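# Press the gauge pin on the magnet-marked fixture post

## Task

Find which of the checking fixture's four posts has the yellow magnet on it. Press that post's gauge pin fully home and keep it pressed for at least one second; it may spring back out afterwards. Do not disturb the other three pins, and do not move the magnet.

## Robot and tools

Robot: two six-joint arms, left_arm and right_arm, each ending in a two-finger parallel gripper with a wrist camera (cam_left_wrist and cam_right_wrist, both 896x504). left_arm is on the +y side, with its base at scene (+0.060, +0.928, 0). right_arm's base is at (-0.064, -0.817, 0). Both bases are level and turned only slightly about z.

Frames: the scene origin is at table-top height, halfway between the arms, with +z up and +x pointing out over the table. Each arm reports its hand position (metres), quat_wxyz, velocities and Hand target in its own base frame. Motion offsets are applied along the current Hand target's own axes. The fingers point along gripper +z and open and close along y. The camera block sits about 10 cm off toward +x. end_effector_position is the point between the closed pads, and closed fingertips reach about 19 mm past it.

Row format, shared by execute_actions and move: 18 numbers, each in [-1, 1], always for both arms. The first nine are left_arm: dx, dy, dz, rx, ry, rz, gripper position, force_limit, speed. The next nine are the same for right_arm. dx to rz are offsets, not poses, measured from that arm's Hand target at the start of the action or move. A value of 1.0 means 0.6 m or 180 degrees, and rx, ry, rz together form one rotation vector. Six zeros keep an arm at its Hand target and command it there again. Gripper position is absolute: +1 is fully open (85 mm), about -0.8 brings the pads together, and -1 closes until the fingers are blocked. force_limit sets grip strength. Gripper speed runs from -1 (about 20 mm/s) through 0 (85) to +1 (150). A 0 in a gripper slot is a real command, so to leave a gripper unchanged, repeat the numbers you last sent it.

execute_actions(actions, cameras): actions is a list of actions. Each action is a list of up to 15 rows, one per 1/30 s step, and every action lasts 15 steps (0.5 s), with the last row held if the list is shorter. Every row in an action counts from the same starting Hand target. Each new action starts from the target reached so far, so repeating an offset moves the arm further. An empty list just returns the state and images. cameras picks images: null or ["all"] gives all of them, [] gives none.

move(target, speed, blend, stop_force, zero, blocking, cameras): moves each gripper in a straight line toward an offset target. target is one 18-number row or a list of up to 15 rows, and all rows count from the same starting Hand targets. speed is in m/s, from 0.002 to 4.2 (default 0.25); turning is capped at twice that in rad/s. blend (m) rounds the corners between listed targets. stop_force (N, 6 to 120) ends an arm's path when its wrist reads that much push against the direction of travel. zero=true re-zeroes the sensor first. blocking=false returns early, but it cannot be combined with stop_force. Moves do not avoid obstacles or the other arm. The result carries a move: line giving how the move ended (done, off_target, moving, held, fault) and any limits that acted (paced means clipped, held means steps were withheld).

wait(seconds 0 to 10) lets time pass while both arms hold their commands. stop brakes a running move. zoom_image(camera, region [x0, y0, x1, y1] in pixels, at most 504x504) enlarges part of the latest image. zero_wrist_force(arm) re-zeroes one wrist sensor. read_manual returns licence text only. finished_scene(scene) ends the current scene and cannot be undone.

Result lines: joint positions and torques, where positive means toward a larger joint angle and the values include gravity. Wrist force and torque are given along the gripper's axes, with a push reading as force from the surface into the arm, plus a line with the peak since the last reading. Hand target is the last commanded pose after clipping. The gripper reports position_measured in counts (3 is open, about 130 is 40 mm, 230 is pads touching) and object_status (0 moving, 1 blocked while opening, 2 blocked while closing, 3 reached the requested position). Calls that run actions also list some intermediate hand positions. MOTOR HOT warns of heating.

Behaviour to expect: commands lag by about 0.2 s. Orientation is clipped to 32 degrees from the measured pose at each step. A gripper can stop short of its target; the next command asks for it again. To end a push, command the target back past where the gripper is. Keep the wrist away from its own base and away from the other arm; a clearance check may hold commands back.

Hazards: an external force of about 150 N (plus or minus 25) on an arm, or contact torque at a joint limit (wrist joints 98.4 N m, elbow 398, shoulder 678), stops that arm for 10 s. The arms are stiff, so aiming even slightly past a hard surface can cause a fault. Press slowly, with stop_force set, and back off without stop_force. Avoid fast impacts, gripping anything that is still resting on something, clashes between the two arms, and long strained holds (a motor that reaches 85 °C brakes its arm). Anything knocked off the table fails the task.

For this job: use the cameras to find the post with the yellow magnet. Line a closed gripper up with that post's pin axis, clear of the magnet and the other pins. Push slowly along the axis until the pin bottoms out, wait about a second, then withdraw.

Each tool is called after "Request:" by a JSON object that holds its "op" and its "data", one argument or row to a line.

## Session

Request:
{"op": "execute_actions", "data": {
  "actions": []
}}

Scene clock: 0.00 s.
left_arm: end_effector_position=(+1.6020, +0.5513, +0.3701) position_measured=3 object_status=3 end_effector_quat_wxyz=(-0.049, +0.940, +0.190, +0.279) | right_arm: end_effector_position=(+0.4481, +0.4679, +0.3319) position_measured=3 object_status=3 end_effector_quat_wxyz=(-0.272, +0.502, +0.649, +0.503)
Joint positions: left_arm=[0.193 -0.686 0.985 -2.439 -1.472 -3.319] | right_arm=[4.007 -1.969 -2.772 1.193 2.076 2.519]
Joint velocities: within noise
Joint torques (N m): no reading
Motor temperatures (°C): left_arm=[24 35 26 38 34 34] | right_arm=[28 35 36 37 34 38]
Wrist force (N): no reading
Wrist torque (N m): no reading
Wrist force, peak (N): no reading
Hand target: left_arm +1.6020, +0.5513, +0.3701; -0.049, +0.940, +0.190, +0.279 | right_arm +0.4481, +0.4679, +0.3319; -0.272, +0.502, +0.649, +0.503
Tool commands: left_gripper/position=+1.0 left_gripper/force_limit=+1.0 left_gripper/speed=+1.0 right_gripper/position=+1.0 right_gripper/force_limit=+1.0 right_gripper/speed=+1.0
camera_calibration:
cam_left_wrist: T_world_to_cam=[[0.280319, -0.958405, -0.0536817, 0.116011], [-0.933413, -0.259108, -0.248199, 1.75322], [0.223966, 0.119682, -0.967221, 0.0591923], [0, 0, 0, 1]] pos_world=[1.5907, 0.558373, 0.498626]
cam_right_wrist: T_world_to_cam=[[0.956613, -0.13676, 0.257272, -0.433465], [0.120637, -0.61784, -0.776995, 0.502422], [0.265214, 0.774319, -0.574535, -0.162484], [0, 0, 0, 1]] pos_world=[0.39714, 0.37695, 0.408545]

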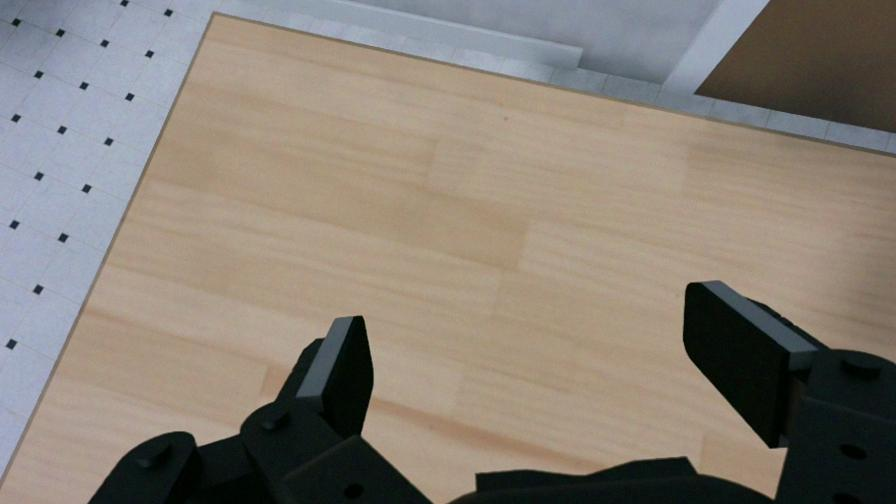

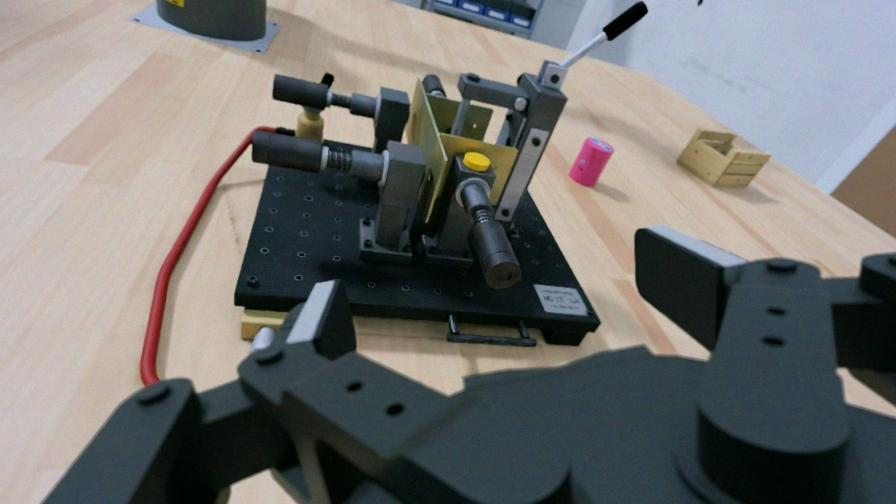

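Request:
{"op": "zoom_image", "data": {
  "camera": "cam_right_wrist",
  "region": [220, 50, 640, 360]
}}

Scaled by 1.200 from the camera's 896x504 image, which has a finer 1280x720 frame.

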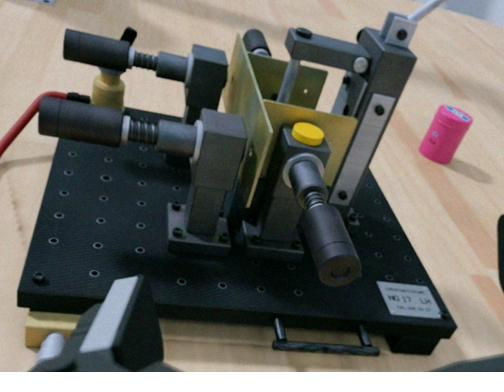

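Request:
{"op": "move", "data": {
  "target": [
    [0,0,0,0,0,0,1,1,1,0.0838,0.2143,0.1155,0.120,-0.369,0.0566,1,1,1],
    [0,0,0,0,0,0,1,1,1,0.0255,0.1918,0.2833,0.517,0.1685,-0.774,1,1,1]
  ],
  "speed": 0.6,
  "blend": 0.02,
  "cameras": ["cam_right_wrist"]
}}

Scene clock: 9.27 s.
left_arm: end_effector_position=(+1.6020, +0.5513, +0.3701) position_measured=3 object_status=3 end_effector_quat_wxyz=(-0.049, +0.940, +0.190, +0.279) | right_arm: end_effector_position=(+0.5751, +0.6299, +0.3297) position_measured=3 object_status=3 end_effector_quat_wxyz=(+0.002, +0.724, -0.690, +0.000)
Joint positions: left_arm=[0.193 -0.686 0.985 -2.439 -1.472 -3.319] | right_arm=[4.21 -1.665 -2.104 -0.948 1.572 -0.55]
Joint velocities: within noise
Joint torques (N m): left_arm=[4.39 -280.47 -110.38 -10.99 3.22 1.23] | right_arm=[-19.23 80.07 103.72 14.94 5.19 -5.44]
Motor temperatures (°C): left_arm=[24 35 26 38 34 34] | right_arm=[28 35 36 37 34 38]
Wrist force (N): left_arm=[0.2 -0.1 0.0] | right_arm=[-1.1 1.7 1.2]
Wrist torque (N m): left_arm=[-0.01 -0.02 0.00] | right_arm=[0.99 0.50 -0.63]
Wrist force, peak (N): left_arm=[0.7 -0.5 -0.3] | right_arm=[1.3 3.7 0.1]
Hand target: left_arm +1.6020, +0.5513, +0.3701; -0.049, +0.940, +0.190, +0.279 | right_arm +0.5751, +0.6299, +0.3297; +0.002, +0.724, -0.690, +0.000
Off the commanded pose: left_arm 0.000 m, 0 deg | right_arm 0.000 m, 0 deg.
move: done
camera_calibration:
cam_right_wrist: T_world_to_cam=[[-0.990491, 0.116674, 0.0728977, 0.488752], [0.132654, 0.950421, 0.281252, -0.758257], [-0.0364685, 0.288248, -0.956861, 0.28292], [0, 0, 0, 1]] pos_world=[0.595008, 0.582088, 0.448348]
Images, in order (width x height): cam_right_wrist 896x504.

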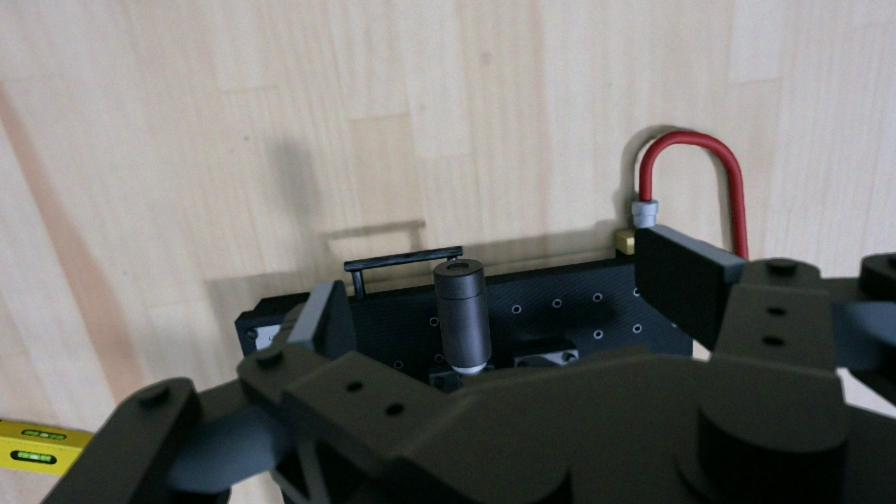

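Request:
{"op": "move", "data": {
  "target": [0,0,0,0,0,0,1,1,1,0,0.005,0.303,0,0,0,-1,1,1],
  "speed": 0.2,
  "cameras": ["cam_right_wrist"]
}}

Request:
{"op": "move", "data": {
  "target": [0,0,0,0,0,0,1,1,1,-0.06,0,0,0,0,0,-1,1,1],
  "speed": 0.04,
  "stop_force": 10,
  "cameras": ["cam_right_wrist"]
}}

Scene clock: 11.57 s.
left_arm: end_effector_position=(+1.6020, +0.5513, +0.3701) position_measured=3 object_status=3 end_effector_quat_wxyz=(-0.049, +0.940, +0.190, +0.279) | right_arm: end_effector_position=(+0.5716, +0.6293, +0.1481) position_measured=234 object_status=3 end_effector_quat_wxyz=(+0.002, +0.724, -0.690, +0.000)
Joint positions: left_arm=[0.193 -0.686 0.985 -2.439 -1.472 -3.319] | right_arm=[4.213 -1.84 -2.226 -0.65 1.572 -0.547]
Joint velocities: within noise
Joint torques (N m): left_arm=[3.14 -281.3 -112.34 -11.47 3.62 1.36] | right_arm=[21.84 97.26 58.04 15.92 3.38 5.18]
Motor temperatures (°C): left_arm=[24 35 26 38 34 34] | right_arm=[28 35 36 37 34 38]
Wrist force (N): left_arm=[0.3 0.1 -0.2] | right_arm=[-1.7 2.2 0.9]
Wrist torque (N m): left_arm=[0.02 -0.04 0.00] | right_arm=[1.28 0.61 -0.59]
Wrist force, peak (N): left_arm=[0.5 -0.2 -0.4] | right_arm=[-1.7 2.1 3.6]
Hand target: left_arm +1.6020, +0.5513, +0.3701; -0.049, +0.940, +0.190, +0.279 | right_arm +0.5716, +0.6293, +0.1479; +0.002, +0.724, -0.690, +0.000
Off the commanded pose: left_arm 0.000 m, 0 deg | right_arm 0.000 m, 0 deg.
move: done
camera_calibration:
cam_right_wrist: T_world_to_cam=[[-0.990501, 0.11655, 0.0729625, 0.498673], [0.132553, 0.950436, 0.281249, -0.705973], [-0.0365665, 0.288249, -0.956857, 0.109189], [0, 0, 0, 1]] pos_world=[0.591507, 0.581388, 0.266648]
Images, in order (width x height): cam_right_wrist 896x504.

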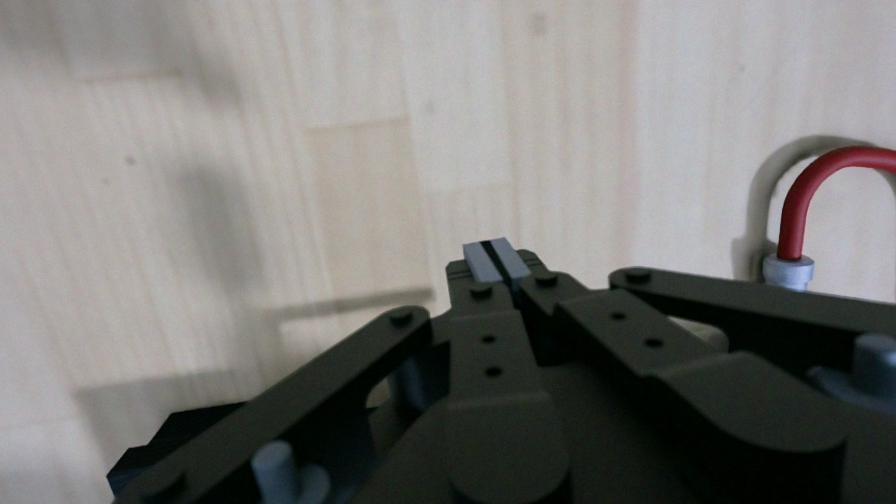

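Scene clock: 13.47 s.
left_arm: end_effector_position=(+1.6020, +0.5513, +0.3701) position_measured=3 object_status=3 end_effector_quat_wxyz=(-0.049, +0.940, +0.190, +0.279) | right_arm: end_effector_position=(+0.5699, +0.6652, +0.1478) position_measured=234 object_status=3 end_effector_quat_wxyz=(+0.002, +0.724, -0.690, +0.000)
Joint positions: left_arm=[0.193 -0.686 0.985 -2.439 -1.472 -3.319] | right_arm=[4.235 -1.864 -2.19 -0.662 1.572 -0.525]
Joint velocities: within noise
Joint torques (N m): left_arm=[4.23 -283.07 -113.84 -11.35 4.28 1.9] | right_arm=[20.69 102.97 85.07 5.65 5.41 5.7]
Motor temperatures (°C): left_arm=[24 35 26 38 34 34] | right_arm=[28 35 36 37 34 38]
Wrist force (N): left_arm=[0.2 0.0 0.1] | right_arm=[-1.6 2.0 0.6]
Wrist torque (N m): left_arm=[0.01 -0.01 -0.01] | right_arm=[1.29 0.49 -0.64]
Wrist force, peak (N): left_arm=[0.7 -0.3 -0.3] | right_arm=[-2.4 2.2 0.8]
Hand target: left_arm +1.6020, +0.5513, +0.3701; -0.049, +0.940, +0.190, +0.279 | right_arm +0.5699, +0.6652, +0.1478; +0.002, +0.724, -0.690, +0.000
Off the commanded pose: left_arm 0.000 m, 0 deg | right_arm 0.000 m, 0 deg.
move: done
camera_calibration:
cam_right_wrist: T_world_to_cam=[[-0.990501, 0.11655, 0.0729625, 0.492807], [0.132553, 0.950436, 0.281249, -0.739907], [-0.0365665, 0.288249, -0.956857, 0.0985583], [0, 0, 0, 1]] pos_world=[0.589807, 0.617388, 0.266448]
Images, in order (width x height): cam_right_wrist 896x504.

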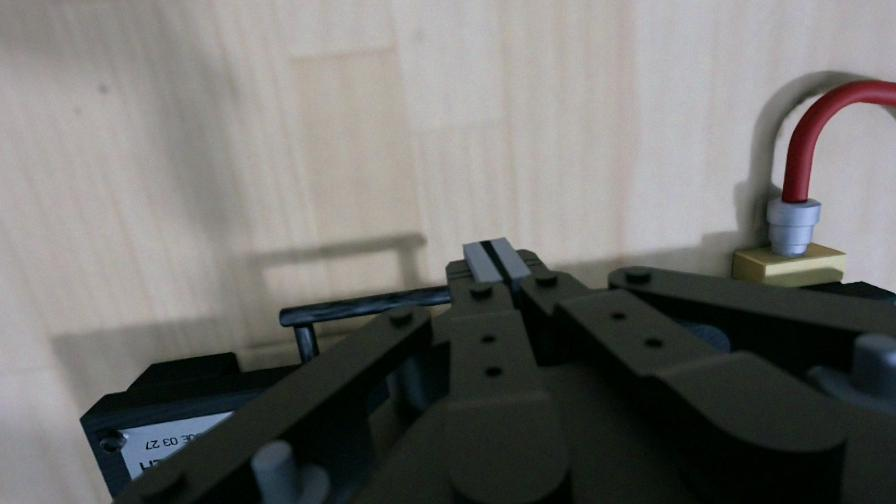

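Request:
{"op": "move", "data": {
  "target": [0,0,0,0,0,0,1,1,1,-0.0833,0,0,0,0,0,-1,1,1],
  "speed": 0.012,
  "stop_force": 25,
  "cameras": ["cam_right_wrist"]
}}

Scene clock: 16.90 s.
left_arm: end_effector_position=(+1.6020, +0.5513, +0.3701) position_measured=3 object_status=3 end_effector_quat_wxyz=(-0.049, +0.940, +0.190, +0.279) | right_arm: end_effector_position=(+0.5688, +0.6876, +0.1478) position_measured=234 object_status=3 end_effector_quat_wxyz=(+0.002, +0.724, -0.690, +0.000)
Joint positions: left_arm=[0.193 -0.686 0.985 -2.439 -1.472 -3.319] | right_arm=[4.248 -1.878 -2.168 -0.67 1.572 -0.512]
Joint velocities: within noise
Joint torques (N m): left_arm=[2.47 -286.95 -116.27 -10.37 4.97 2.37] | right_arm=[-12.14 153.3 74.76 17 6.78 -7.31]
Motor temperatures (°C): left_arm=[24 35 26 38 34 34] | right_arm=[28 35 36 37 34 38]
Wrist force (N): left_arm=[0.1 -0.1 -0.3] | right_arm=[12.5 2.5 4.2]
Wrist torque (N m): left_arm=[0.00 0.01 0.00] | right_arm=[1.19 0.19 -0.50]
Wrist force, peak (N): left_arm=[0.5 -0.4 -0.4] | right_arm=[50.9 1.5 -7.8]
Hand target: left_arm +1.6020, +0.5513, +0.3701; -0.049, +0.940, +0.190, +0.279 | right_arm +0.5688, +0.6876, +0.1478; +0.002, +0.724, -0.690, +0.000 (not the last commanded pose)
Off the commanded pose: left_arm 0.000 m, 0 deg | right_arm 0.028 m, 0 deg.
move: contact (right_arm)
camera_calibration:
cam_right_wrist: T_world_to_cam=[[-0.990501, 0.11655, 0.0729625, 0.489126], [0.132553, 0.950436, 0.281249, -0.760928], [-0.0365665, 0.288249, -0.956857, 0.0919944], [0, 0, 0, 1]] pos_world=[0.588707, 0.639688, 0.266348]
Images, in order (width x height): cam_right_wrist 896x504.

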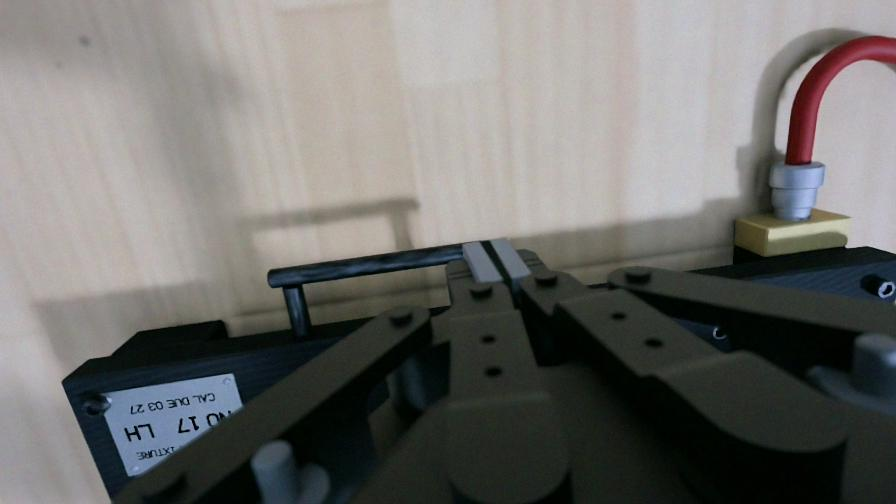

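Request:
{"op": "move", "data": {
  "target": [0,0,0,0,0,0,1,1,1,-0.006,0,0,0,0,0,-1,1,1],
  "speed": 0.004,
  "stop_force": 20,
  "cameras": []
}}

Request:
{"op": "wait", "data": {
  "seconds": 1.3,
  "cameras": []
}}

Scene clock: 17.90 s.
left_arm: end_effector_position=(+1.6020, +0.5513, +0.3701) position_measured=3 object_status=3 end_effector_quat_wxyz=(-0.049, +0.940, +0.190, +0.279) | right_arm: end_effector_position=(+0.5688, +0.6878, +0.1478) position_measured=234 object_status=3 end_effector_quat_wxyz=(+0.002, +0.724, -0.690, +0.000)
Joint positions: left_arm=[0.193 -0.686 0.985 -2.439 -1.472 -3.319] | right_arm=[4.248 -1.879 -2.167 -0.67 1.572 -0.512]
Joint velocities: within noise
Joint torques (N m): left_arm=[2.98 -291.88 -116.16 -10.9 6.11 2] | right_arm=[16.31 137.46 83.7 24.59 5.73 0.39]
Motor temperatures (°C): left_arm=[24 35 26 38 34 34] | right_arm=[28 35 36 37 34 38]
Wrist force (N): left_arm=[0.5 -0.1 -0.1] | right_arm=[37.3 5.2 -8.2]
Wrist torque (N m): left_arm=[-0.01 -0.06 0.00] | right_arm=[1.37 -0.72 -0.30]
Wrist force, peak (N): left_arm=[0.5 -0.2 -0.3] | right_arm=[40.2 7.6 -7.5]
Hand target: left_arm +1.6020, +0.5513, +0.3701; -0.049, +0.940, +0.190, +0.279 | right_arm +0.5688, +0.6877, +0.1478; +0.002, +0.724, -0.690, +0.000 (not the last commanded pose)
Off the commanded pose: left_arm 0.000 m, 0 deg | right_arm 0.003 m, 0 deg.
move: contact (right_arm)
No camera images: "cameras" was empty.

Scene clock: 19.20 s.
left_arm: end_effector_position=(+1.6020, +0.5513, +0.3701) position_measured=3 object_status=3 end_effector_quat_wxyz=(-0.049, +0.940, +0.190, +0.279) | right_arm: end_effector_position=(+0.5688, +0.6877, +0.1478) position_measured=234 object_status=3 end_effector_quat_wxyz=(+0.002, +0.724, -0.690, +0.000)
Joint positions: left_arm=[0.193 -0.686 0.985 -2.439 -1.472 -3.319] | right_arm=[4.248 -1.879 -2.167 -0.67 1.572 -0.512]
Joint velocities: within noise
Joint torques (N m): left_arm=[4.98 -285.48 -116.77 -10.35 6.02 2.78] | right_arm=[5.22 143.6 82.86 19.44 6.64 -6.44]
Motor temperatures (°C): left_arm=[24 35 26 38 34 34] | right_arm=[28 35 36 37 34 38]
Wrist force (N): left_arm=[0.1 -0.1 -0.3] | right_arm=[32.5 2.8 -6.0]
Wrist torque (N m): left_arm=[-0.01 -0.01 -0.01] | right_arm=[1.36 -0.54 -0.30]
Wrist force, peak (N): left_arm=[0.7 0.1 -0.2] | right_arm=[37.2 5.8 -8.8]
Hand target: left_arm +1.6020, +0.5513, +0.3701; -0.049, +0.940, +0.190, +0.279 | right_arm +0.5688, +0.6877, +0.1478; +0.002, +0.724, -0.690, +0.000 (not the last commanded pose)
Tool commands: left_gripper/position=+1.0 left_gripper/force_limit=+1.0 left_gripper/speed=+1.0 right_gripper/position=-1.0 right_gripper/force_limit=+1.0 right_gripper/speed=+1.0
Off the commanded pose: left_arm 0.000 m, 0 deg | right_arm 0.003 m, 0 deg.
wait: 1.30 s; at rest by 0.17 s
No camera images: "cameras" was empty.

Request:
{"op": "finished_scene", "data": {
  "scene": 2
}}

The scene is finished: the task was done.


## Next scene

The same job, from a new start.

Request:
{"op": "execute_actions", "data": {
  "actions": []
}}

Scene clock: 0.00 s.
left_arm: end_effector_position=(+0.3071, -0.4220, +0.1602) position_measured=3 object_status=3 end_effector_quat_wxyz=(+0.066, +0.956, -0.074, +0.275) | right_arm: end_effector_position=(+0.4900, -0.3027, +0.2369) position_measured=3 object_status=3 end_effector_quat_wxyz=(+0.548, -0.467, -0.511, -0.471)
Joint positions: left_arm=[-1.763 -1.739 2.857 -2.766 -1.003 1.555] | right_arm=[2.511 -2.074 -2.06 -2.212 2.389 -0.015]
Joint velocities: within noise
Joint torques (N m): no reading
Motor temperatures (°C): left_arm=[24 35 26 38 34 33] | right_arm=[28 35 35 36 33 38]
Wrist force (N): no reading
Wrist torque (N m): no reading
Wrist force, peak (N): no reading
Hand target: left_arm +0.3071, -0.4220, +0.1602; +0.066, +0.956, -0.074, +0.275 | right_arm +0.4900, -0.3027, +0.2369; +0.548, -0.467, -0.511, -0.471
Tool commands: left_gripper/position=+1.0 left_gripper/force_limit=+1.0 left_gripper/speed=+1.0 right_gripper/position=+1.0 right_gripper/force_limit=+1.0 right_gripper/speed=+1.0
camera_calibration:
cam_left_wrist: T_world_to_cam=[[-0.285835, -0.958093, 0.0188626, -0.30276], [-0.929607, 0.27245, -0.248197, 0.463413], [0.232657, -0.0884782, -0.968526, 0.172428], [0, 0, 0, 1]] pos_world=[0.304136, -0.401073, 0.28773]
cam_right_wrist: T_world_to_cam=[[0.978979, 0.0562001, -0.196068, -0.399553], [-0.174505, -0.266853, -0.947807, 0.238768], [-0.105588, 0.962097, -0.251436, 0.530477], [0, 0, 0, 1]] pos_world=[0.488832, -0.424199, 0.281347]

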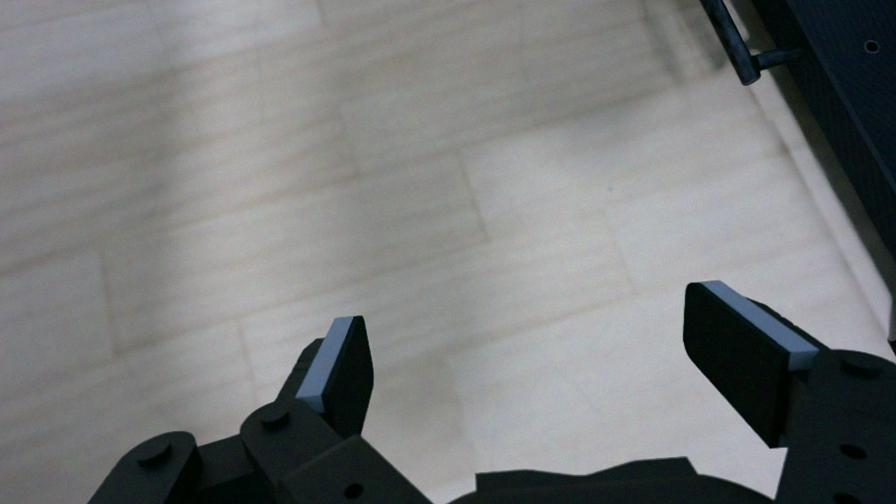

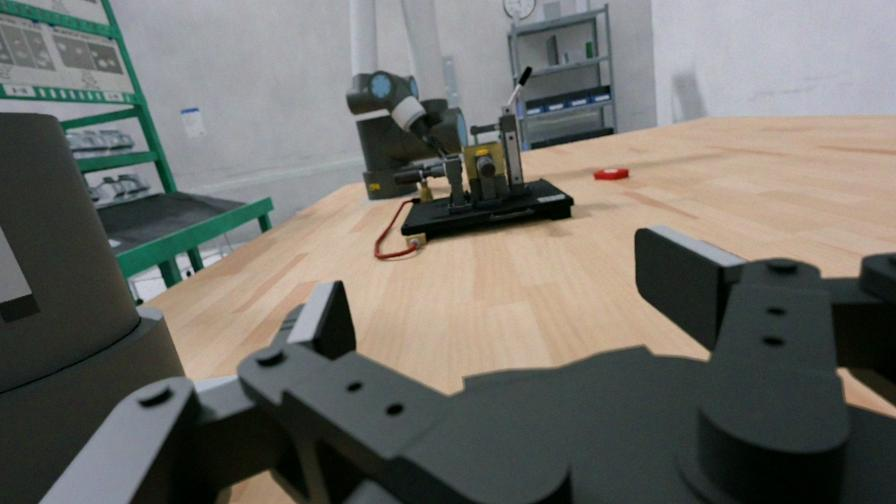

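Request:
{"op": "zoom_image", "data": {
  "camera": "cam_right_wrist",
  "region": [360, 50, 640, 270]
}}

Scaled by 1.800 from the camera's 896x504 image, which has a finer 1280x720 frame.

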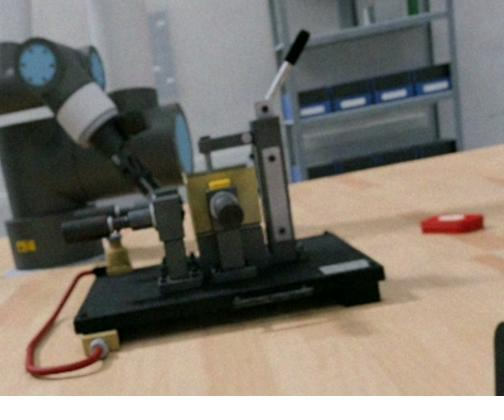

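Request:
{"op": "move", "data": {
  "target": [0,0,0,0,0,0,1,1,1,0.02,0.2343,0.981,-0.144,-0.011,-0.0124,1,1,1],
  "speed": 0.4,
  "cameras": ["cam_right_wrist"]
}}

Request:
{"op": "zoom_image", "data": {
  "camera": "cam_right_wrist",
  "region": [250, 20, 650, 320]
}}

Scene clock: 4.17 s.
left_arm: end_effector_position=(+0.3071, -0.4220, +0.1602) position_measured=3 object_status=3 end_effector_quat_wxyz=(+0.066, +0.956, -0.074, +0.275) | right_arm: end_effector_position=(+0.5591, +0.2977, +0.2698) position_measured=3 object_status=3 end_effector_quat_wxyz=(-0.411, +0.576, +0.411, +0.576)
Joint positions: left_arm=[-1.763 -1.739 2.857 -2.766 -1.003 1.555] | right_arm=[3.558 -1.688 -2.597 -1.997 3.889 0.001]
Joint velocities: within noise
Joint torques (N m): left_arm=[7.45 -10.65 -56.87 -8.59 4.01 -1.19] | right_arm=[22.2 37.08 33.29 10.06 3.79 5.25]
Motor temperatures (°C): left_arm=[24 35 26 38 34 33] | right_arm=[28 35 35 36 33 38]
Wrist force (N): left_arm=[-0.1 -0.1 -0.2] | right_arm=[0.2 0.1 0.2]
Wrist torque (N m): left_arm=[-0.02 0.03 0.00] | right_arm=[0.02 0.01 -0.09]
Wrist force, peak (N): left_arm=[-0.1 -0.5 -0.3] | right_arm=[0.8 -1.9 4.4]
Hand target: left_arm +0.3071, -0.4220, +0.1602; +0.066, +0.956, -0.074, +0.275 | right_arm +0.5591, +0.2977, +0.2698; -0.411, +0.576, +0.411, +0.576
Off the commanded pose: left_arm 0.000 m, 0 deg | right_arm 0.000 m, 0 deg.
move: done
camera_calibration:
cam_right_wrist: T_world_to_cam=[[0.907641, -0.386331, -0.164125, -0.331488], [-0.26004, -0.210596, -0.942353, 0.4718], [0.329496, 0.897997, -0.291607, -0.244835], [0, 0, 0, 1]] pos_world=[0.504231, 0.191156, 0.318801]
Images, in order (width x height): cam_right_wrist 896x504.

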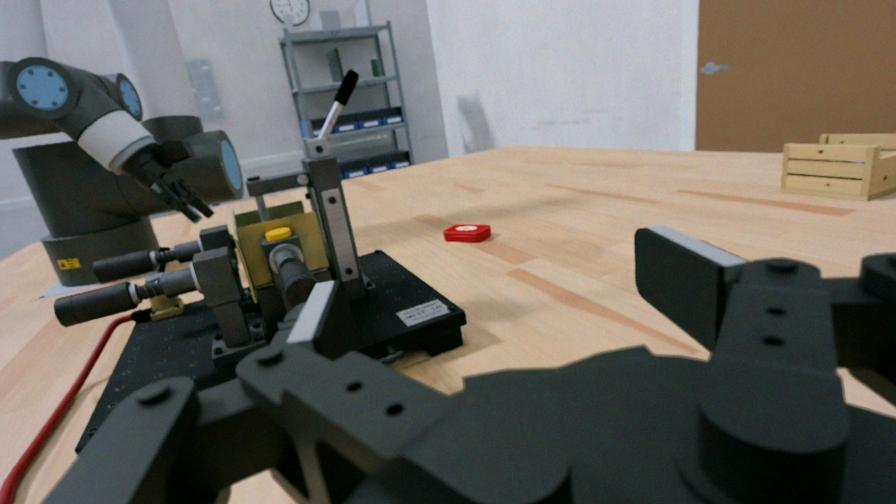

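Scaled by 1.260 from the camera's 896x504 image, which has a finer 1280x720 frame.

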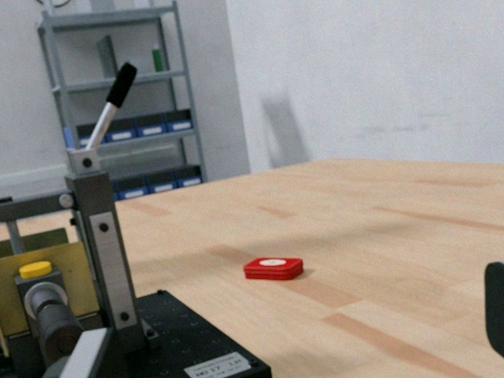

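Request:
{"op": "move", "data": {
  "target": [0,0,0,0,0,0,1,1,1,-0.05,-0.1768,0.2948,0.1233,0,0,1,1,1],
  "speed": 0.3,
  "cameras": ["cam_right_wrist"]
}}

Request:
{"op": "zoom_image", "data": {
  "camera": "cam_right_wrist",
  "region": [250, 100, 650, 400]
}}

Scene clock: 7.13 s.
left_arm: end_effector_position=(+0.3071, -0.4220, +0.1602) position_measured=3 object_status=3 end_effector_quat_wxyz=(+0.066, +0.956, -0.074, +0.275) | right_arm: end_effector_position=(+0.5162, +0.4993, +0.2399) position_measured=3 object_status=3 end_effector_quat_wxyz=(+0.514, -0.486, -0.514, -0.486)
Joint positions: left_arm=[-1.763 -1.739 2.857 -2.766 -1.003 1.555] | right_arm=[3.805 -1.841 -2.46 -1.981 3.749 0.001]
Joint velocities: within noise
Joint torques (N m): left_arm=[5.06 -9.8 -58.6 -7.32 4.19 -1.07] | right_arm=[21.29 77.05 57.51 -0.71 -3.68 3.85]
Motor temperatures (°C): left_arm=[24 35 26 38 34 33] | right_arm=[28 35 35 36 33 38]
Wrist force (N): left_arm=[-0.2 -0.1 -0.1] | right_arm=[0.1 0.3 0.5]
Wrist torque (N m): left_arm=[-0.01 0.04 0.00] | right_arm=[0.17 -0.04 -0.12]
Wrist force, peak (N): left_arm=[0.4 0.1 -0.4] | right_arm=[-0.7 0.8 3.5]
Hand target: left_arm +0.3071, -0.4220, +0.1602; +0.066, +0.956, -0.074, +0.275 | right_arm +0.5162, +0.4995, +0.2399; +0.514, -0.486, -0.514, -0.486
Off the commanded pose: left_arm 0.000 m, 0 deg | right_arm 0.000 m, 0 deg.
move: done
camera_calibration:
cam_right_wrist: T_world_to_cam=[[0.986346, -0.015179, -0.163983, -0.445592], [-0.161192, -0.292961, -0.942439, 0.465086], [-0.0337355, 0.956004, -0.291408, -0.261986], [0, 0, 0, 1]] pos_world=[0.505638, 0.379949, 0.288901]
Images, in order (width x height): cam_right_wrist 896x504.

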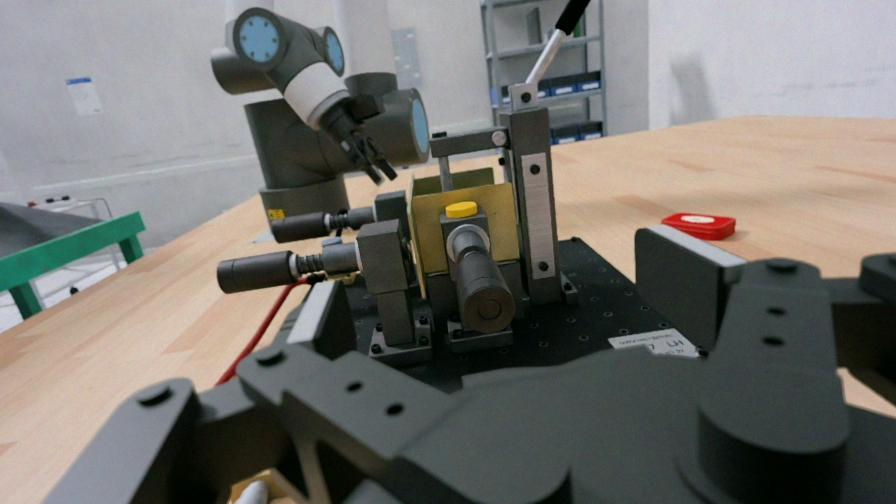

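Scaled by 1.260 from the camera's 896x504 image, which has a finer 1280x720 frame.

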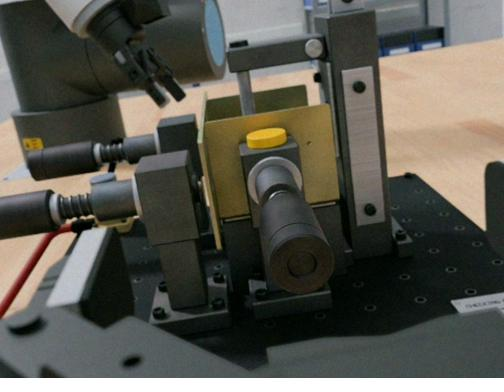

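Request:
{"op": "move", "data": {
  "target": [0,0,0,0,0,0,1,1,1,-0.1167,0.012,0.068,0,0,0,1,1,1],
  "speed": 0.2,
  "cameras": ["cam_right_wrist"]
}}

Request:
{"op": "zoom_image", "data": {
  "camera": "cam_right_wrist",
  "region": [350, 100, 650, 325]
}}

Scene clock: 9.17 s.
left_arm: end_effector_position=(+0.3071, -0.4220, +0.1602) position_measured=3 object_status=3 end_effector_quat_wxyz=(+0.066, +0.956, -0.074, +0.275) | right_arm: end_effector_position=(+0.5211, +0.5406, +0.1700) position_measured=3 object_status=3 end_effector_quat_wxyz=(+0.514, -0.486, -0.514, -0.486)
Joint positions: left_arm=[-1.763 -1.739 2.857 -2.766 -1.003 1.555] | right_arm=[3.859 -1.974 -2.456 -1.852 3.803 0.001]
Joint velocities: within noise
Joint torques (N m): left_arm=[7.53 -8.3 -62.51 -7.41 3.45 -0.82] | right_arm=[19.86 87.57 43.05 9.12 5.15 6.09]
Motor temperatures (°C): left_arm=[24 35 26 38 34 33] | right_arm=[28 35 35 36 33 38]
Wrist force (N): left_arm=[0.0 -0.4 0.1] | right_arm=[1.5 -0.1 0.1]
Wrist torque (N m): left_arm=[-0.07 0.00 0.00] | right_arm=[0.09 -0.41 -0.16]
Wrist force, peak (N): left_arm=[0.2 0.0 -0.4] | right_arm=[2.6 0.5 -0.8]
Hand target: left_arm +0.3071, -0.4220, +0.1602; +0.066, +0.956, -0.074, +0.275 | right_arm +0.5211, +0.5407, +0.1699; +0.514, -0.486, -0.514, -0.486
Off the commanded pose: left_arm 0.000 m, 0 deg | right_arm 0.000 m, 0 deg.
move: done
camera_calibration:
cam_right_wrist: T_world_to_cam=[[0.986356, -0.0149599, -0.163948, -0.461364], [-0.161093, -0.292996, -0.942445, 0.412094], [-0.0339372, 0.955997, -0.291408, -0.321663], [0, 0, 0, 1]] pos_world=[0.510538, 0.421349, 0.219001]
Images, in order (width x height): cam_right_wrist 896x504.

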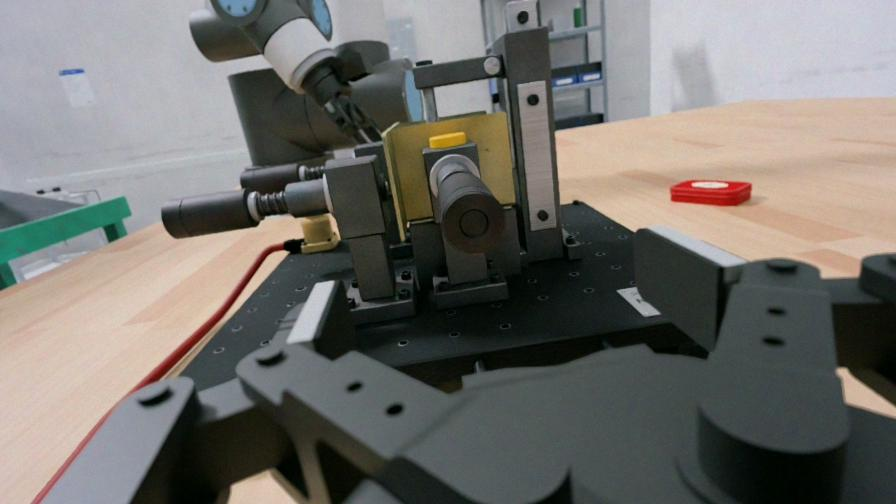

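Scaled by 1.680 from the camera's 896x504 image, which has a finer 1280x720 frame.

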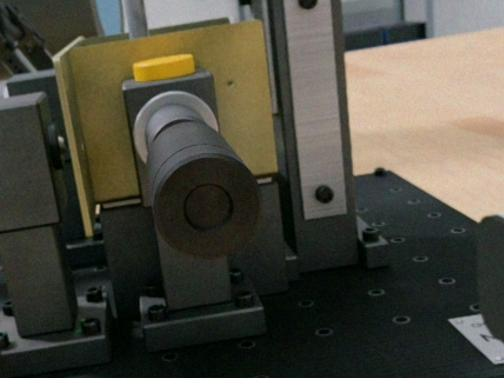

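Request:
{"op": "move", "data": {
  "target": [0,0,0,0,0,0,1,1,1,-0.015,0.0128,0.125,0,0,0,-1,1,1],
  "speed": 0.15,
  "cameras": ["cam_right_wrist"]
}}

Request:
{"op": "zoom_image", "data": {
  "camera": "cam_right_wrist",
  "region": [350, 80, 650, 305]
}}

Scene clock: 10.77 s.
left_arm: end_effector_position=(+0.3071, -0.4220, +0.1602) position_measured=3 object_status=3 end_effector_quat_wxyz=(+0.066, +0.956, -0.074, +0.275) | right_arm: end_effector_position=(+0.5245, +0.6158, +0.1610) position_measured=234 object_status=3 end_effector_quat_wxyz=(+0.514, -0.486, -0.514, -0.486)
Joint positions: left_arm=[-1.763 -1.739 2.857 -2.766 -1.003 1.555] | right_arm=[3.952 -2.008 -2.409 -1.865 3.896 0.001]
Joint velocities: within noise
Joint torques (N m): left_arm=[8.93 -4.32 -62.44 -6.9 3.81 -1.05] | right_arm=[19.69 99.94 47.31 -0.33 5.42 -5.27]
Motor temperatures (°C): left_arm=[24 35 26 38 34 33] | right_arm=[28 35 35 36 33 38]
Wrist force (N): left_arm=[0.1 0.1 0.0] | right_arm=[0.8 -1.1 0.4]
Wrist torque (N m): left_arm=[0.02 -0.01 0.00] | right_arm=[-0.08 -0.11 -0.05]
Wrist force, peak (N): left_arm=[-0.2 -0.1 -0.4] | right_arm=[0.5 -1.0 2.7]
Hand target: left_arm +0.3071, -0.4220, +0.1602; +0.066, +0.956, -0.074, +0.275 | right_arm +0.5246, +0.6160, +0.1610; +0.514, -0.486, -0.514, -0.486
Off the commanded pose: left_arm 0.000 m, 0 deg | right_arm 0.000 m, 0 deg.
move: done
camera_calibration:
cam_right_wrist: T_world_to_cam=[[0.986336, -0.0148965, -0.164071, -0.465162], [-0.161192, -0.293007, -0.942424, 0.426261], [-0.0340353, 0.955994, -0.291405, -0.396007], [0, 0, 0, 1]] pos_world=[0.514038, 0.496549, 0.210001]
Images, in order (width x height): cam_right_wrist 896x504.

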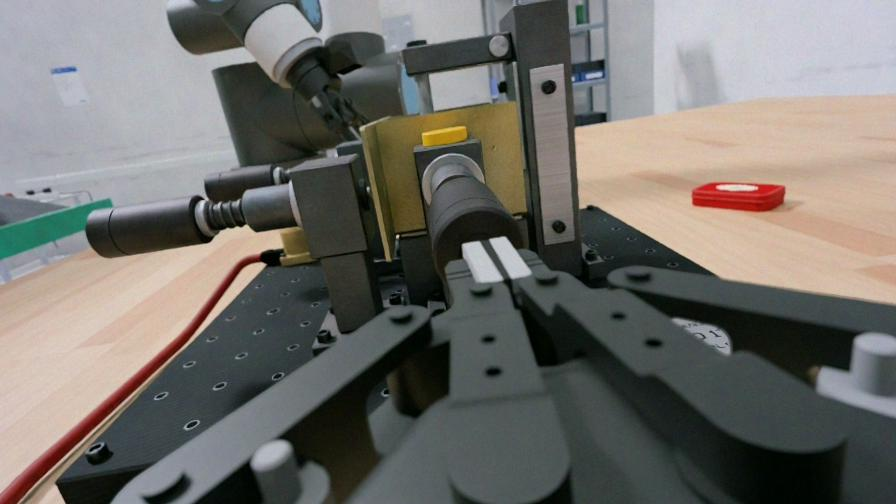

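Scaled by 1.680 from the camera's 896x504 image, which has a finer 1280x720 frame.

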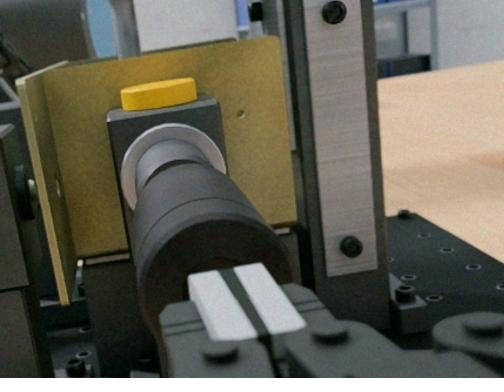

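Request:
{"op": "move", "data": {
  "target": [0,0,0,0,0,0,1,1,1,-0.005,0.0033,0.0367,0,0,0,-1,1,1],
  "speed": 0.05,
  "stop_force": 10,
  "cameras": ["cam_right_wrist"]
}}

Request:
{"op": "move", "data": {
  "target": [0,0,0,0,0,0,1,1,1,0,0,0.07,0,0,0,-1,1,1],
  "speed": 0.01,
  "stop_force": 22,
  "cameras": ["cam_right_wrist"]
}}

Request:
{"op": "zoom_image", "data": {
  "camera": "cam_right_wrist",
  "region": [350, 80, 650, 305]
}}

Scene clock: 12.77 s.
left_arm: end_effector_position=(+0.3071, -0.4220, +0.1602) position_measured=3 object_status=3 end_effector_quat_wxyz=(+0.066, +0.956, -0.074, +0.275) | right_arm: end_effector_position=(+0.5253, +0.6381, +0.1580) position_measured=234 object_status=3 end_effector_quat_wxyz=(+0.514, -0.486, -0.514, -0.486)
Joint positions: left_arm=[-1.763 -1.739 2.857 -2.766 -1.003 1.555] | right_arm=[3.977 -2.019 -2.393 -1.87 3.921 0.001]
Joint velocities: within noise
Joint torques (N m): left_arm=[10.79 -7.44 -66.4 -6.64 4.56 -1.55] | right_arm=[28.09 102.41 49.15 1.34 5.86 -7.26]
Motor temperatures (°C): left_arm=[24 35 26 38 34 33] | right_arm=[28 35 35 36 33 38]
Wrist force (N): left_arm=[0.2 0.1 0.1] | right_arm=[1.6 -3.8 -8.8]
Wrist torque (N m): left_arm=[0.02 -0.03 0.00] | right_arm=[-0.13 -0.01 -0.04]
Wrist force, peak (N): left_arm=[0.5 0.1 -0.3] | right_arm=[1.9 -3.8 -9.1]
Hand target: left_arm +0.3071, -0.4220, +0.1602; +0.066, +0.956, -0.074, +0.275 | right_arm +0.5253, +0.6381, +0.1580; +0.514, -0.486, -0.514, -0.486
Off the commanded pose: left_arm 0.000 m, 0 deg | right_arm 0.000 m, 0 deg.
move: done
camera_calibration:
cam_right_wrist: T_world_to_cam=[[0.986355, -0.014961, -0.163952, -0.466016], [-0.161097, -0.292996, -0.942444, 0.430001], [-0.0339372, 0.955997, -0.291408, -0.418132], [0, 0, 0, 1]] pos_world=[0.514738, 0.518749, 0.207001]
Images, in order (width x height): cam_right_wrist 896x504.

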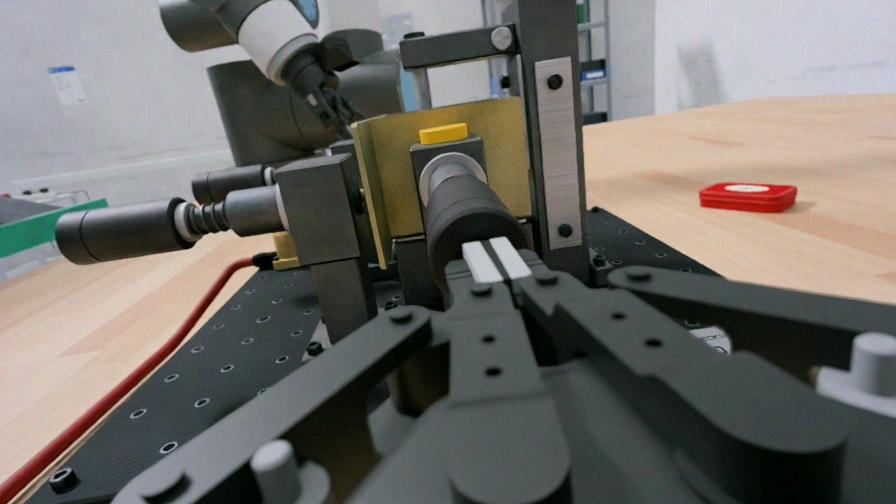

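Scene clock: 15.17 s.
left_arm: end_effector_position=(+0.3071, -0.4220, +0.1602) position_measured=3 object_status=3 end_effector_quat_wxyz=(+0.066, +0.956, -0.074, +0.275) | right_arm: end_effector_position=(+0.5246, +0.6503, +0.1580) position_measured=234 object_status=3 end_effector_quat_wxyz=(+0.514, -0.486, -0.514, -0.486)
Joint positions: left_arm=[-1.763 -1.739 2.857 -2.766 -1.003 1.555] | right_arm=[3.992 -2.022 -2.385 -1.875 3.935 0.001]
Joint velocities: within noise
Joint torques (N m): left_arm=[13.2 -1.75 -65.59 -7.32 4.13 -1.16] | right_arm=[-6.4 135.22 35.71 11.27 -4.43 -7.23]
Motor temperatures (°C): left_arm=[24 35 26 38 34 33] | right_arm=[28 35 35 36 33 38]
Wrist force (N): left_arm=[0.2 0.1 -0.1] | right_arm=[2.8 0.0 -23.6]
Wrist torque (N m): left_arm=[0.02 -0.03 0.00] | right_arm=[-0.29 -0.02 -0.03]
Wrist force, peak (N): left_arm=[-0.5 -0.1 -0.2] | right_arm=[20.3 1.9 -82.0]
Hand target: left_arm +0.3071, -0.4220, +0.1602; +0.066, +0.956, -0.074, +0.275 | right_arm +0.5246, +0.6503, +0.1580; +0.514, -0.486, -0.514, -0.486 (not the last commanded pose)
Off the commanded pose: left_arm 0.000 m, 0 deg | right_arm 0.030 m, 0 deg.
move: contact (right_arm)
camera_calibration:
cam_right_wrist: T_world_to_cam=[[0.986355, -0.014961, -0.163952, -0.465141], [-0.161097, -0.292996, -0.942444, 0.433492], [-0.0339372, 0.955997, -0.291408, -0.429914], [0, 0, 0, 1]] pos_world=[0.514038, 0.531049, 0.207001]
Images, in order (width x height): cam_right_wrist 896x504.

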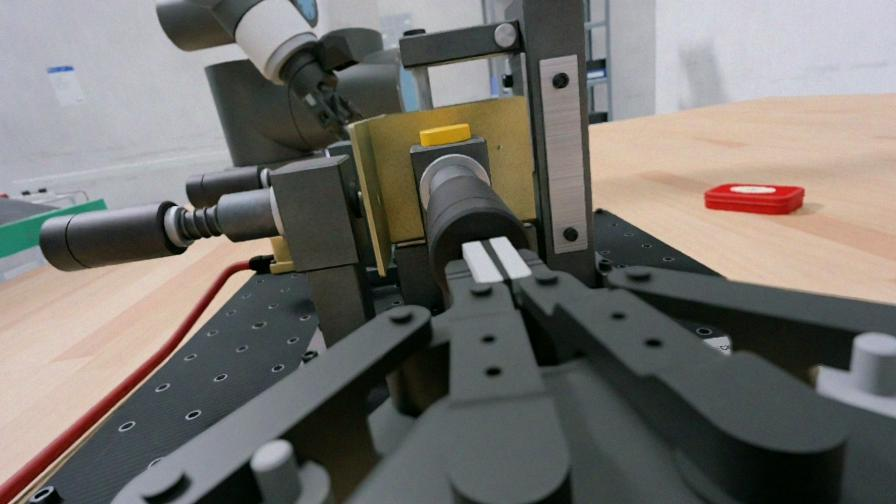

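Scaled by 1.680 from the camera's 896x504 image, which has a finer 1280x720 frame.

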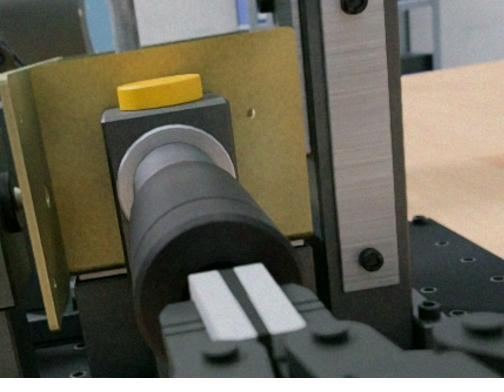

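Request:
{"op": "move", "data": {
  "target": [0,0,0,0,0,0,1,1,1,0,0,0.006,0,0,0,-1,1,1],
  "speed": 0.004,
  "stop_force": 15,
  "cameras": []
}}

Request:
{"op": "wait", "data": {
  "seconds": 1.3,
  "cameras": ["cam_right_wrist"]
}}

Request:
{"op": "zoom_image", "data": {
  "camera": "cam_right_wrist",
  "region": [390, 110, 550, 260]
}}

Scene clock: 16.03 s.
left_arm: end_effector_position=(+0.3071, -0.4220, +0.1602) position_measured=3 object_status=3 end_effector_quat_wxyz=(+0.066, +0.956, -0.074, +0.275) | right_arm: end_effector_position=(+0.5246, +0.6504, +0.1580) position_measured=234 object_status=3 end_effector_quat_wxyz=(+0.514, -0.486, -0.514, -0.486)
Joint positions: left_arm=[-1.763 -1.739 2.857 -2.766 -1.003 1.555] | right_arm=[3.992 -2.022 -2.385 -1.875 3.936 0.001]
Joint velocities: within noise
Joint torques (N m): left_arm=[12.38 -5.21 -66.09 -7.74 4.87 -1.08] | right_arm=[10.46 131.23 46.95 7.43 -5.53 -6.61]
Motor temperatures (°C): left_arm=[24 35 26 38 34 33] | right_arm=[28 35 35 36 33 38]
Wrist force (N): left_arm=[0.0 0.1 -0.2] | right_arm=[5.7 2.2 -46.3]
Wrist torque (N m): left_arm=[0.03 0.00 0.00] | right_arm=[-0.44 0.10 -0.04]
Wrist force, peak (N): left_arm=[0.0 0.2 -0.4] | right_arm=[6.1 2.9 -50.2]
Hand target: left_arm +0.3071, -0.4220, +0.1602; +0.066, +0.956, -0.074, +0.275 | right_arm +0.5246, +0.6504, +0.1580; +0.514, -0.486, -0.514, -0.486 (not the last commanded pose)
Off the commanded pose: left_arm 0.000 m, 0 deg | right_arm 0.003 m, 0 deg.
move: contact (right_arm)
No camera images: "cameras" was empty.

Scene clock: 17.33 s.
left_arm: end_effector_position=(+0.3071, -0.4220, +0.1602) position_measured=3 object_status=3 end_effector_quat_wxyz=(+0.066, +0.956, -0.074, +0.275) | right_arm: end_effector_position=(+0.5246, +0.6504, +0.1580) position_measured=234 object_status=3 end_effector_quat_wxyz=(+0.514, -0.486, -0.514, -0.486)
Joint positions: left_arm=[-1.763 -1.739 2.857 -2.766 -1.003 1.555] | right_arm=[3.992 -2.022 -2.385 -1.875 3.935 0.001]
Joint velocities: within noise
Joint torques (N m): left_arm=[9.74 -9.27 -69.14 -7.63 4.73 -1.05] | right_arm=[15.32 133.03 44.92 11.11 -4.87 -6.75]
Motor temperatures (°C): left_arm=[24 35 26 38 34 33] | right_arm=[28 35 35 36 33 38]
Wrist force (N): left_arm=[0.1 -0.1 -0.1] | right_arm=[6.1 3.6 -40.4]
Wrist torque (N m): left_arm=[-0.02 -0.01 0.00] | right_arm=[-0.46 0.08 -0.04]
Wrist force, peak (N): left_arm=[-0.3 0.3 -0.5] | right_arm=[6.2 2.3 -45.9]
Hand target: left_arm +0.3071, -0.4220, +0.1602; +0.066, +0.956, -0.074, +0.275 | right_arm +0.5246, +0.6504, +0.1580; +0.514, -0.486, -0.514, -0.486 (not the last commanded pose)
Tool commands: left_gripper/position=+1.0 left_gripper/force_limit=+1.0 left_gripper/speed=+1.0 right_gripper/position=-1.0 right_gripper/force_limit=+1.0 right_gripper/speed=+1.0
Off the commanded pose: left_arm 0.000 m, 0 deg | right_arm 0.004 m, 0 deg.
wait: 1.30 s; at rest by 0.17 s
camera_calibration:
cam_right_wrist: T_world_to_cam=[[0.986351, -0.0148672, -0.163982, -0.465182], [-0.161098, -0.293011, -0.942439, 0.4335], [-0.0340371, 0.955993, -0.291407, -0.429861], [0, 0, 0, 1]] pos_world=[0.514038, 0.531049, 0.207001]
Images, in order (width x height): cam_right_wrist 896x504.

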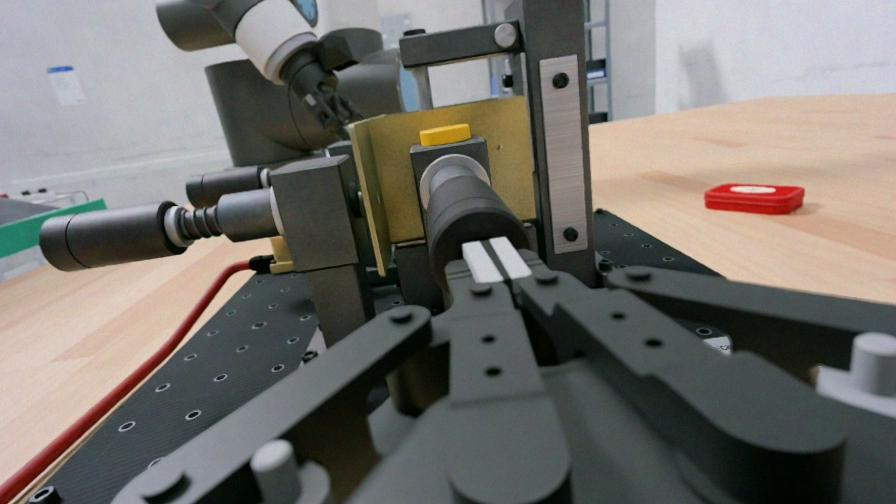

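Scaled by 3.150 from the camera's 896x504 image, which has a finer 1280x720 frame.

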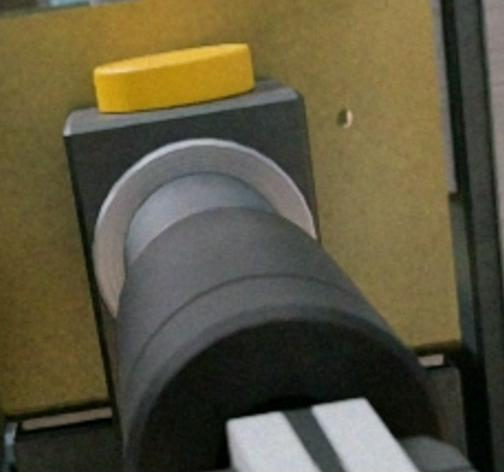

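The pin is against its hard stop. The press no longer moves it, and I held it there for more than a second.

Request:
{"op": "finished_scene", "data": {
  "scene": 3
}}

The scene is finished: the task was done.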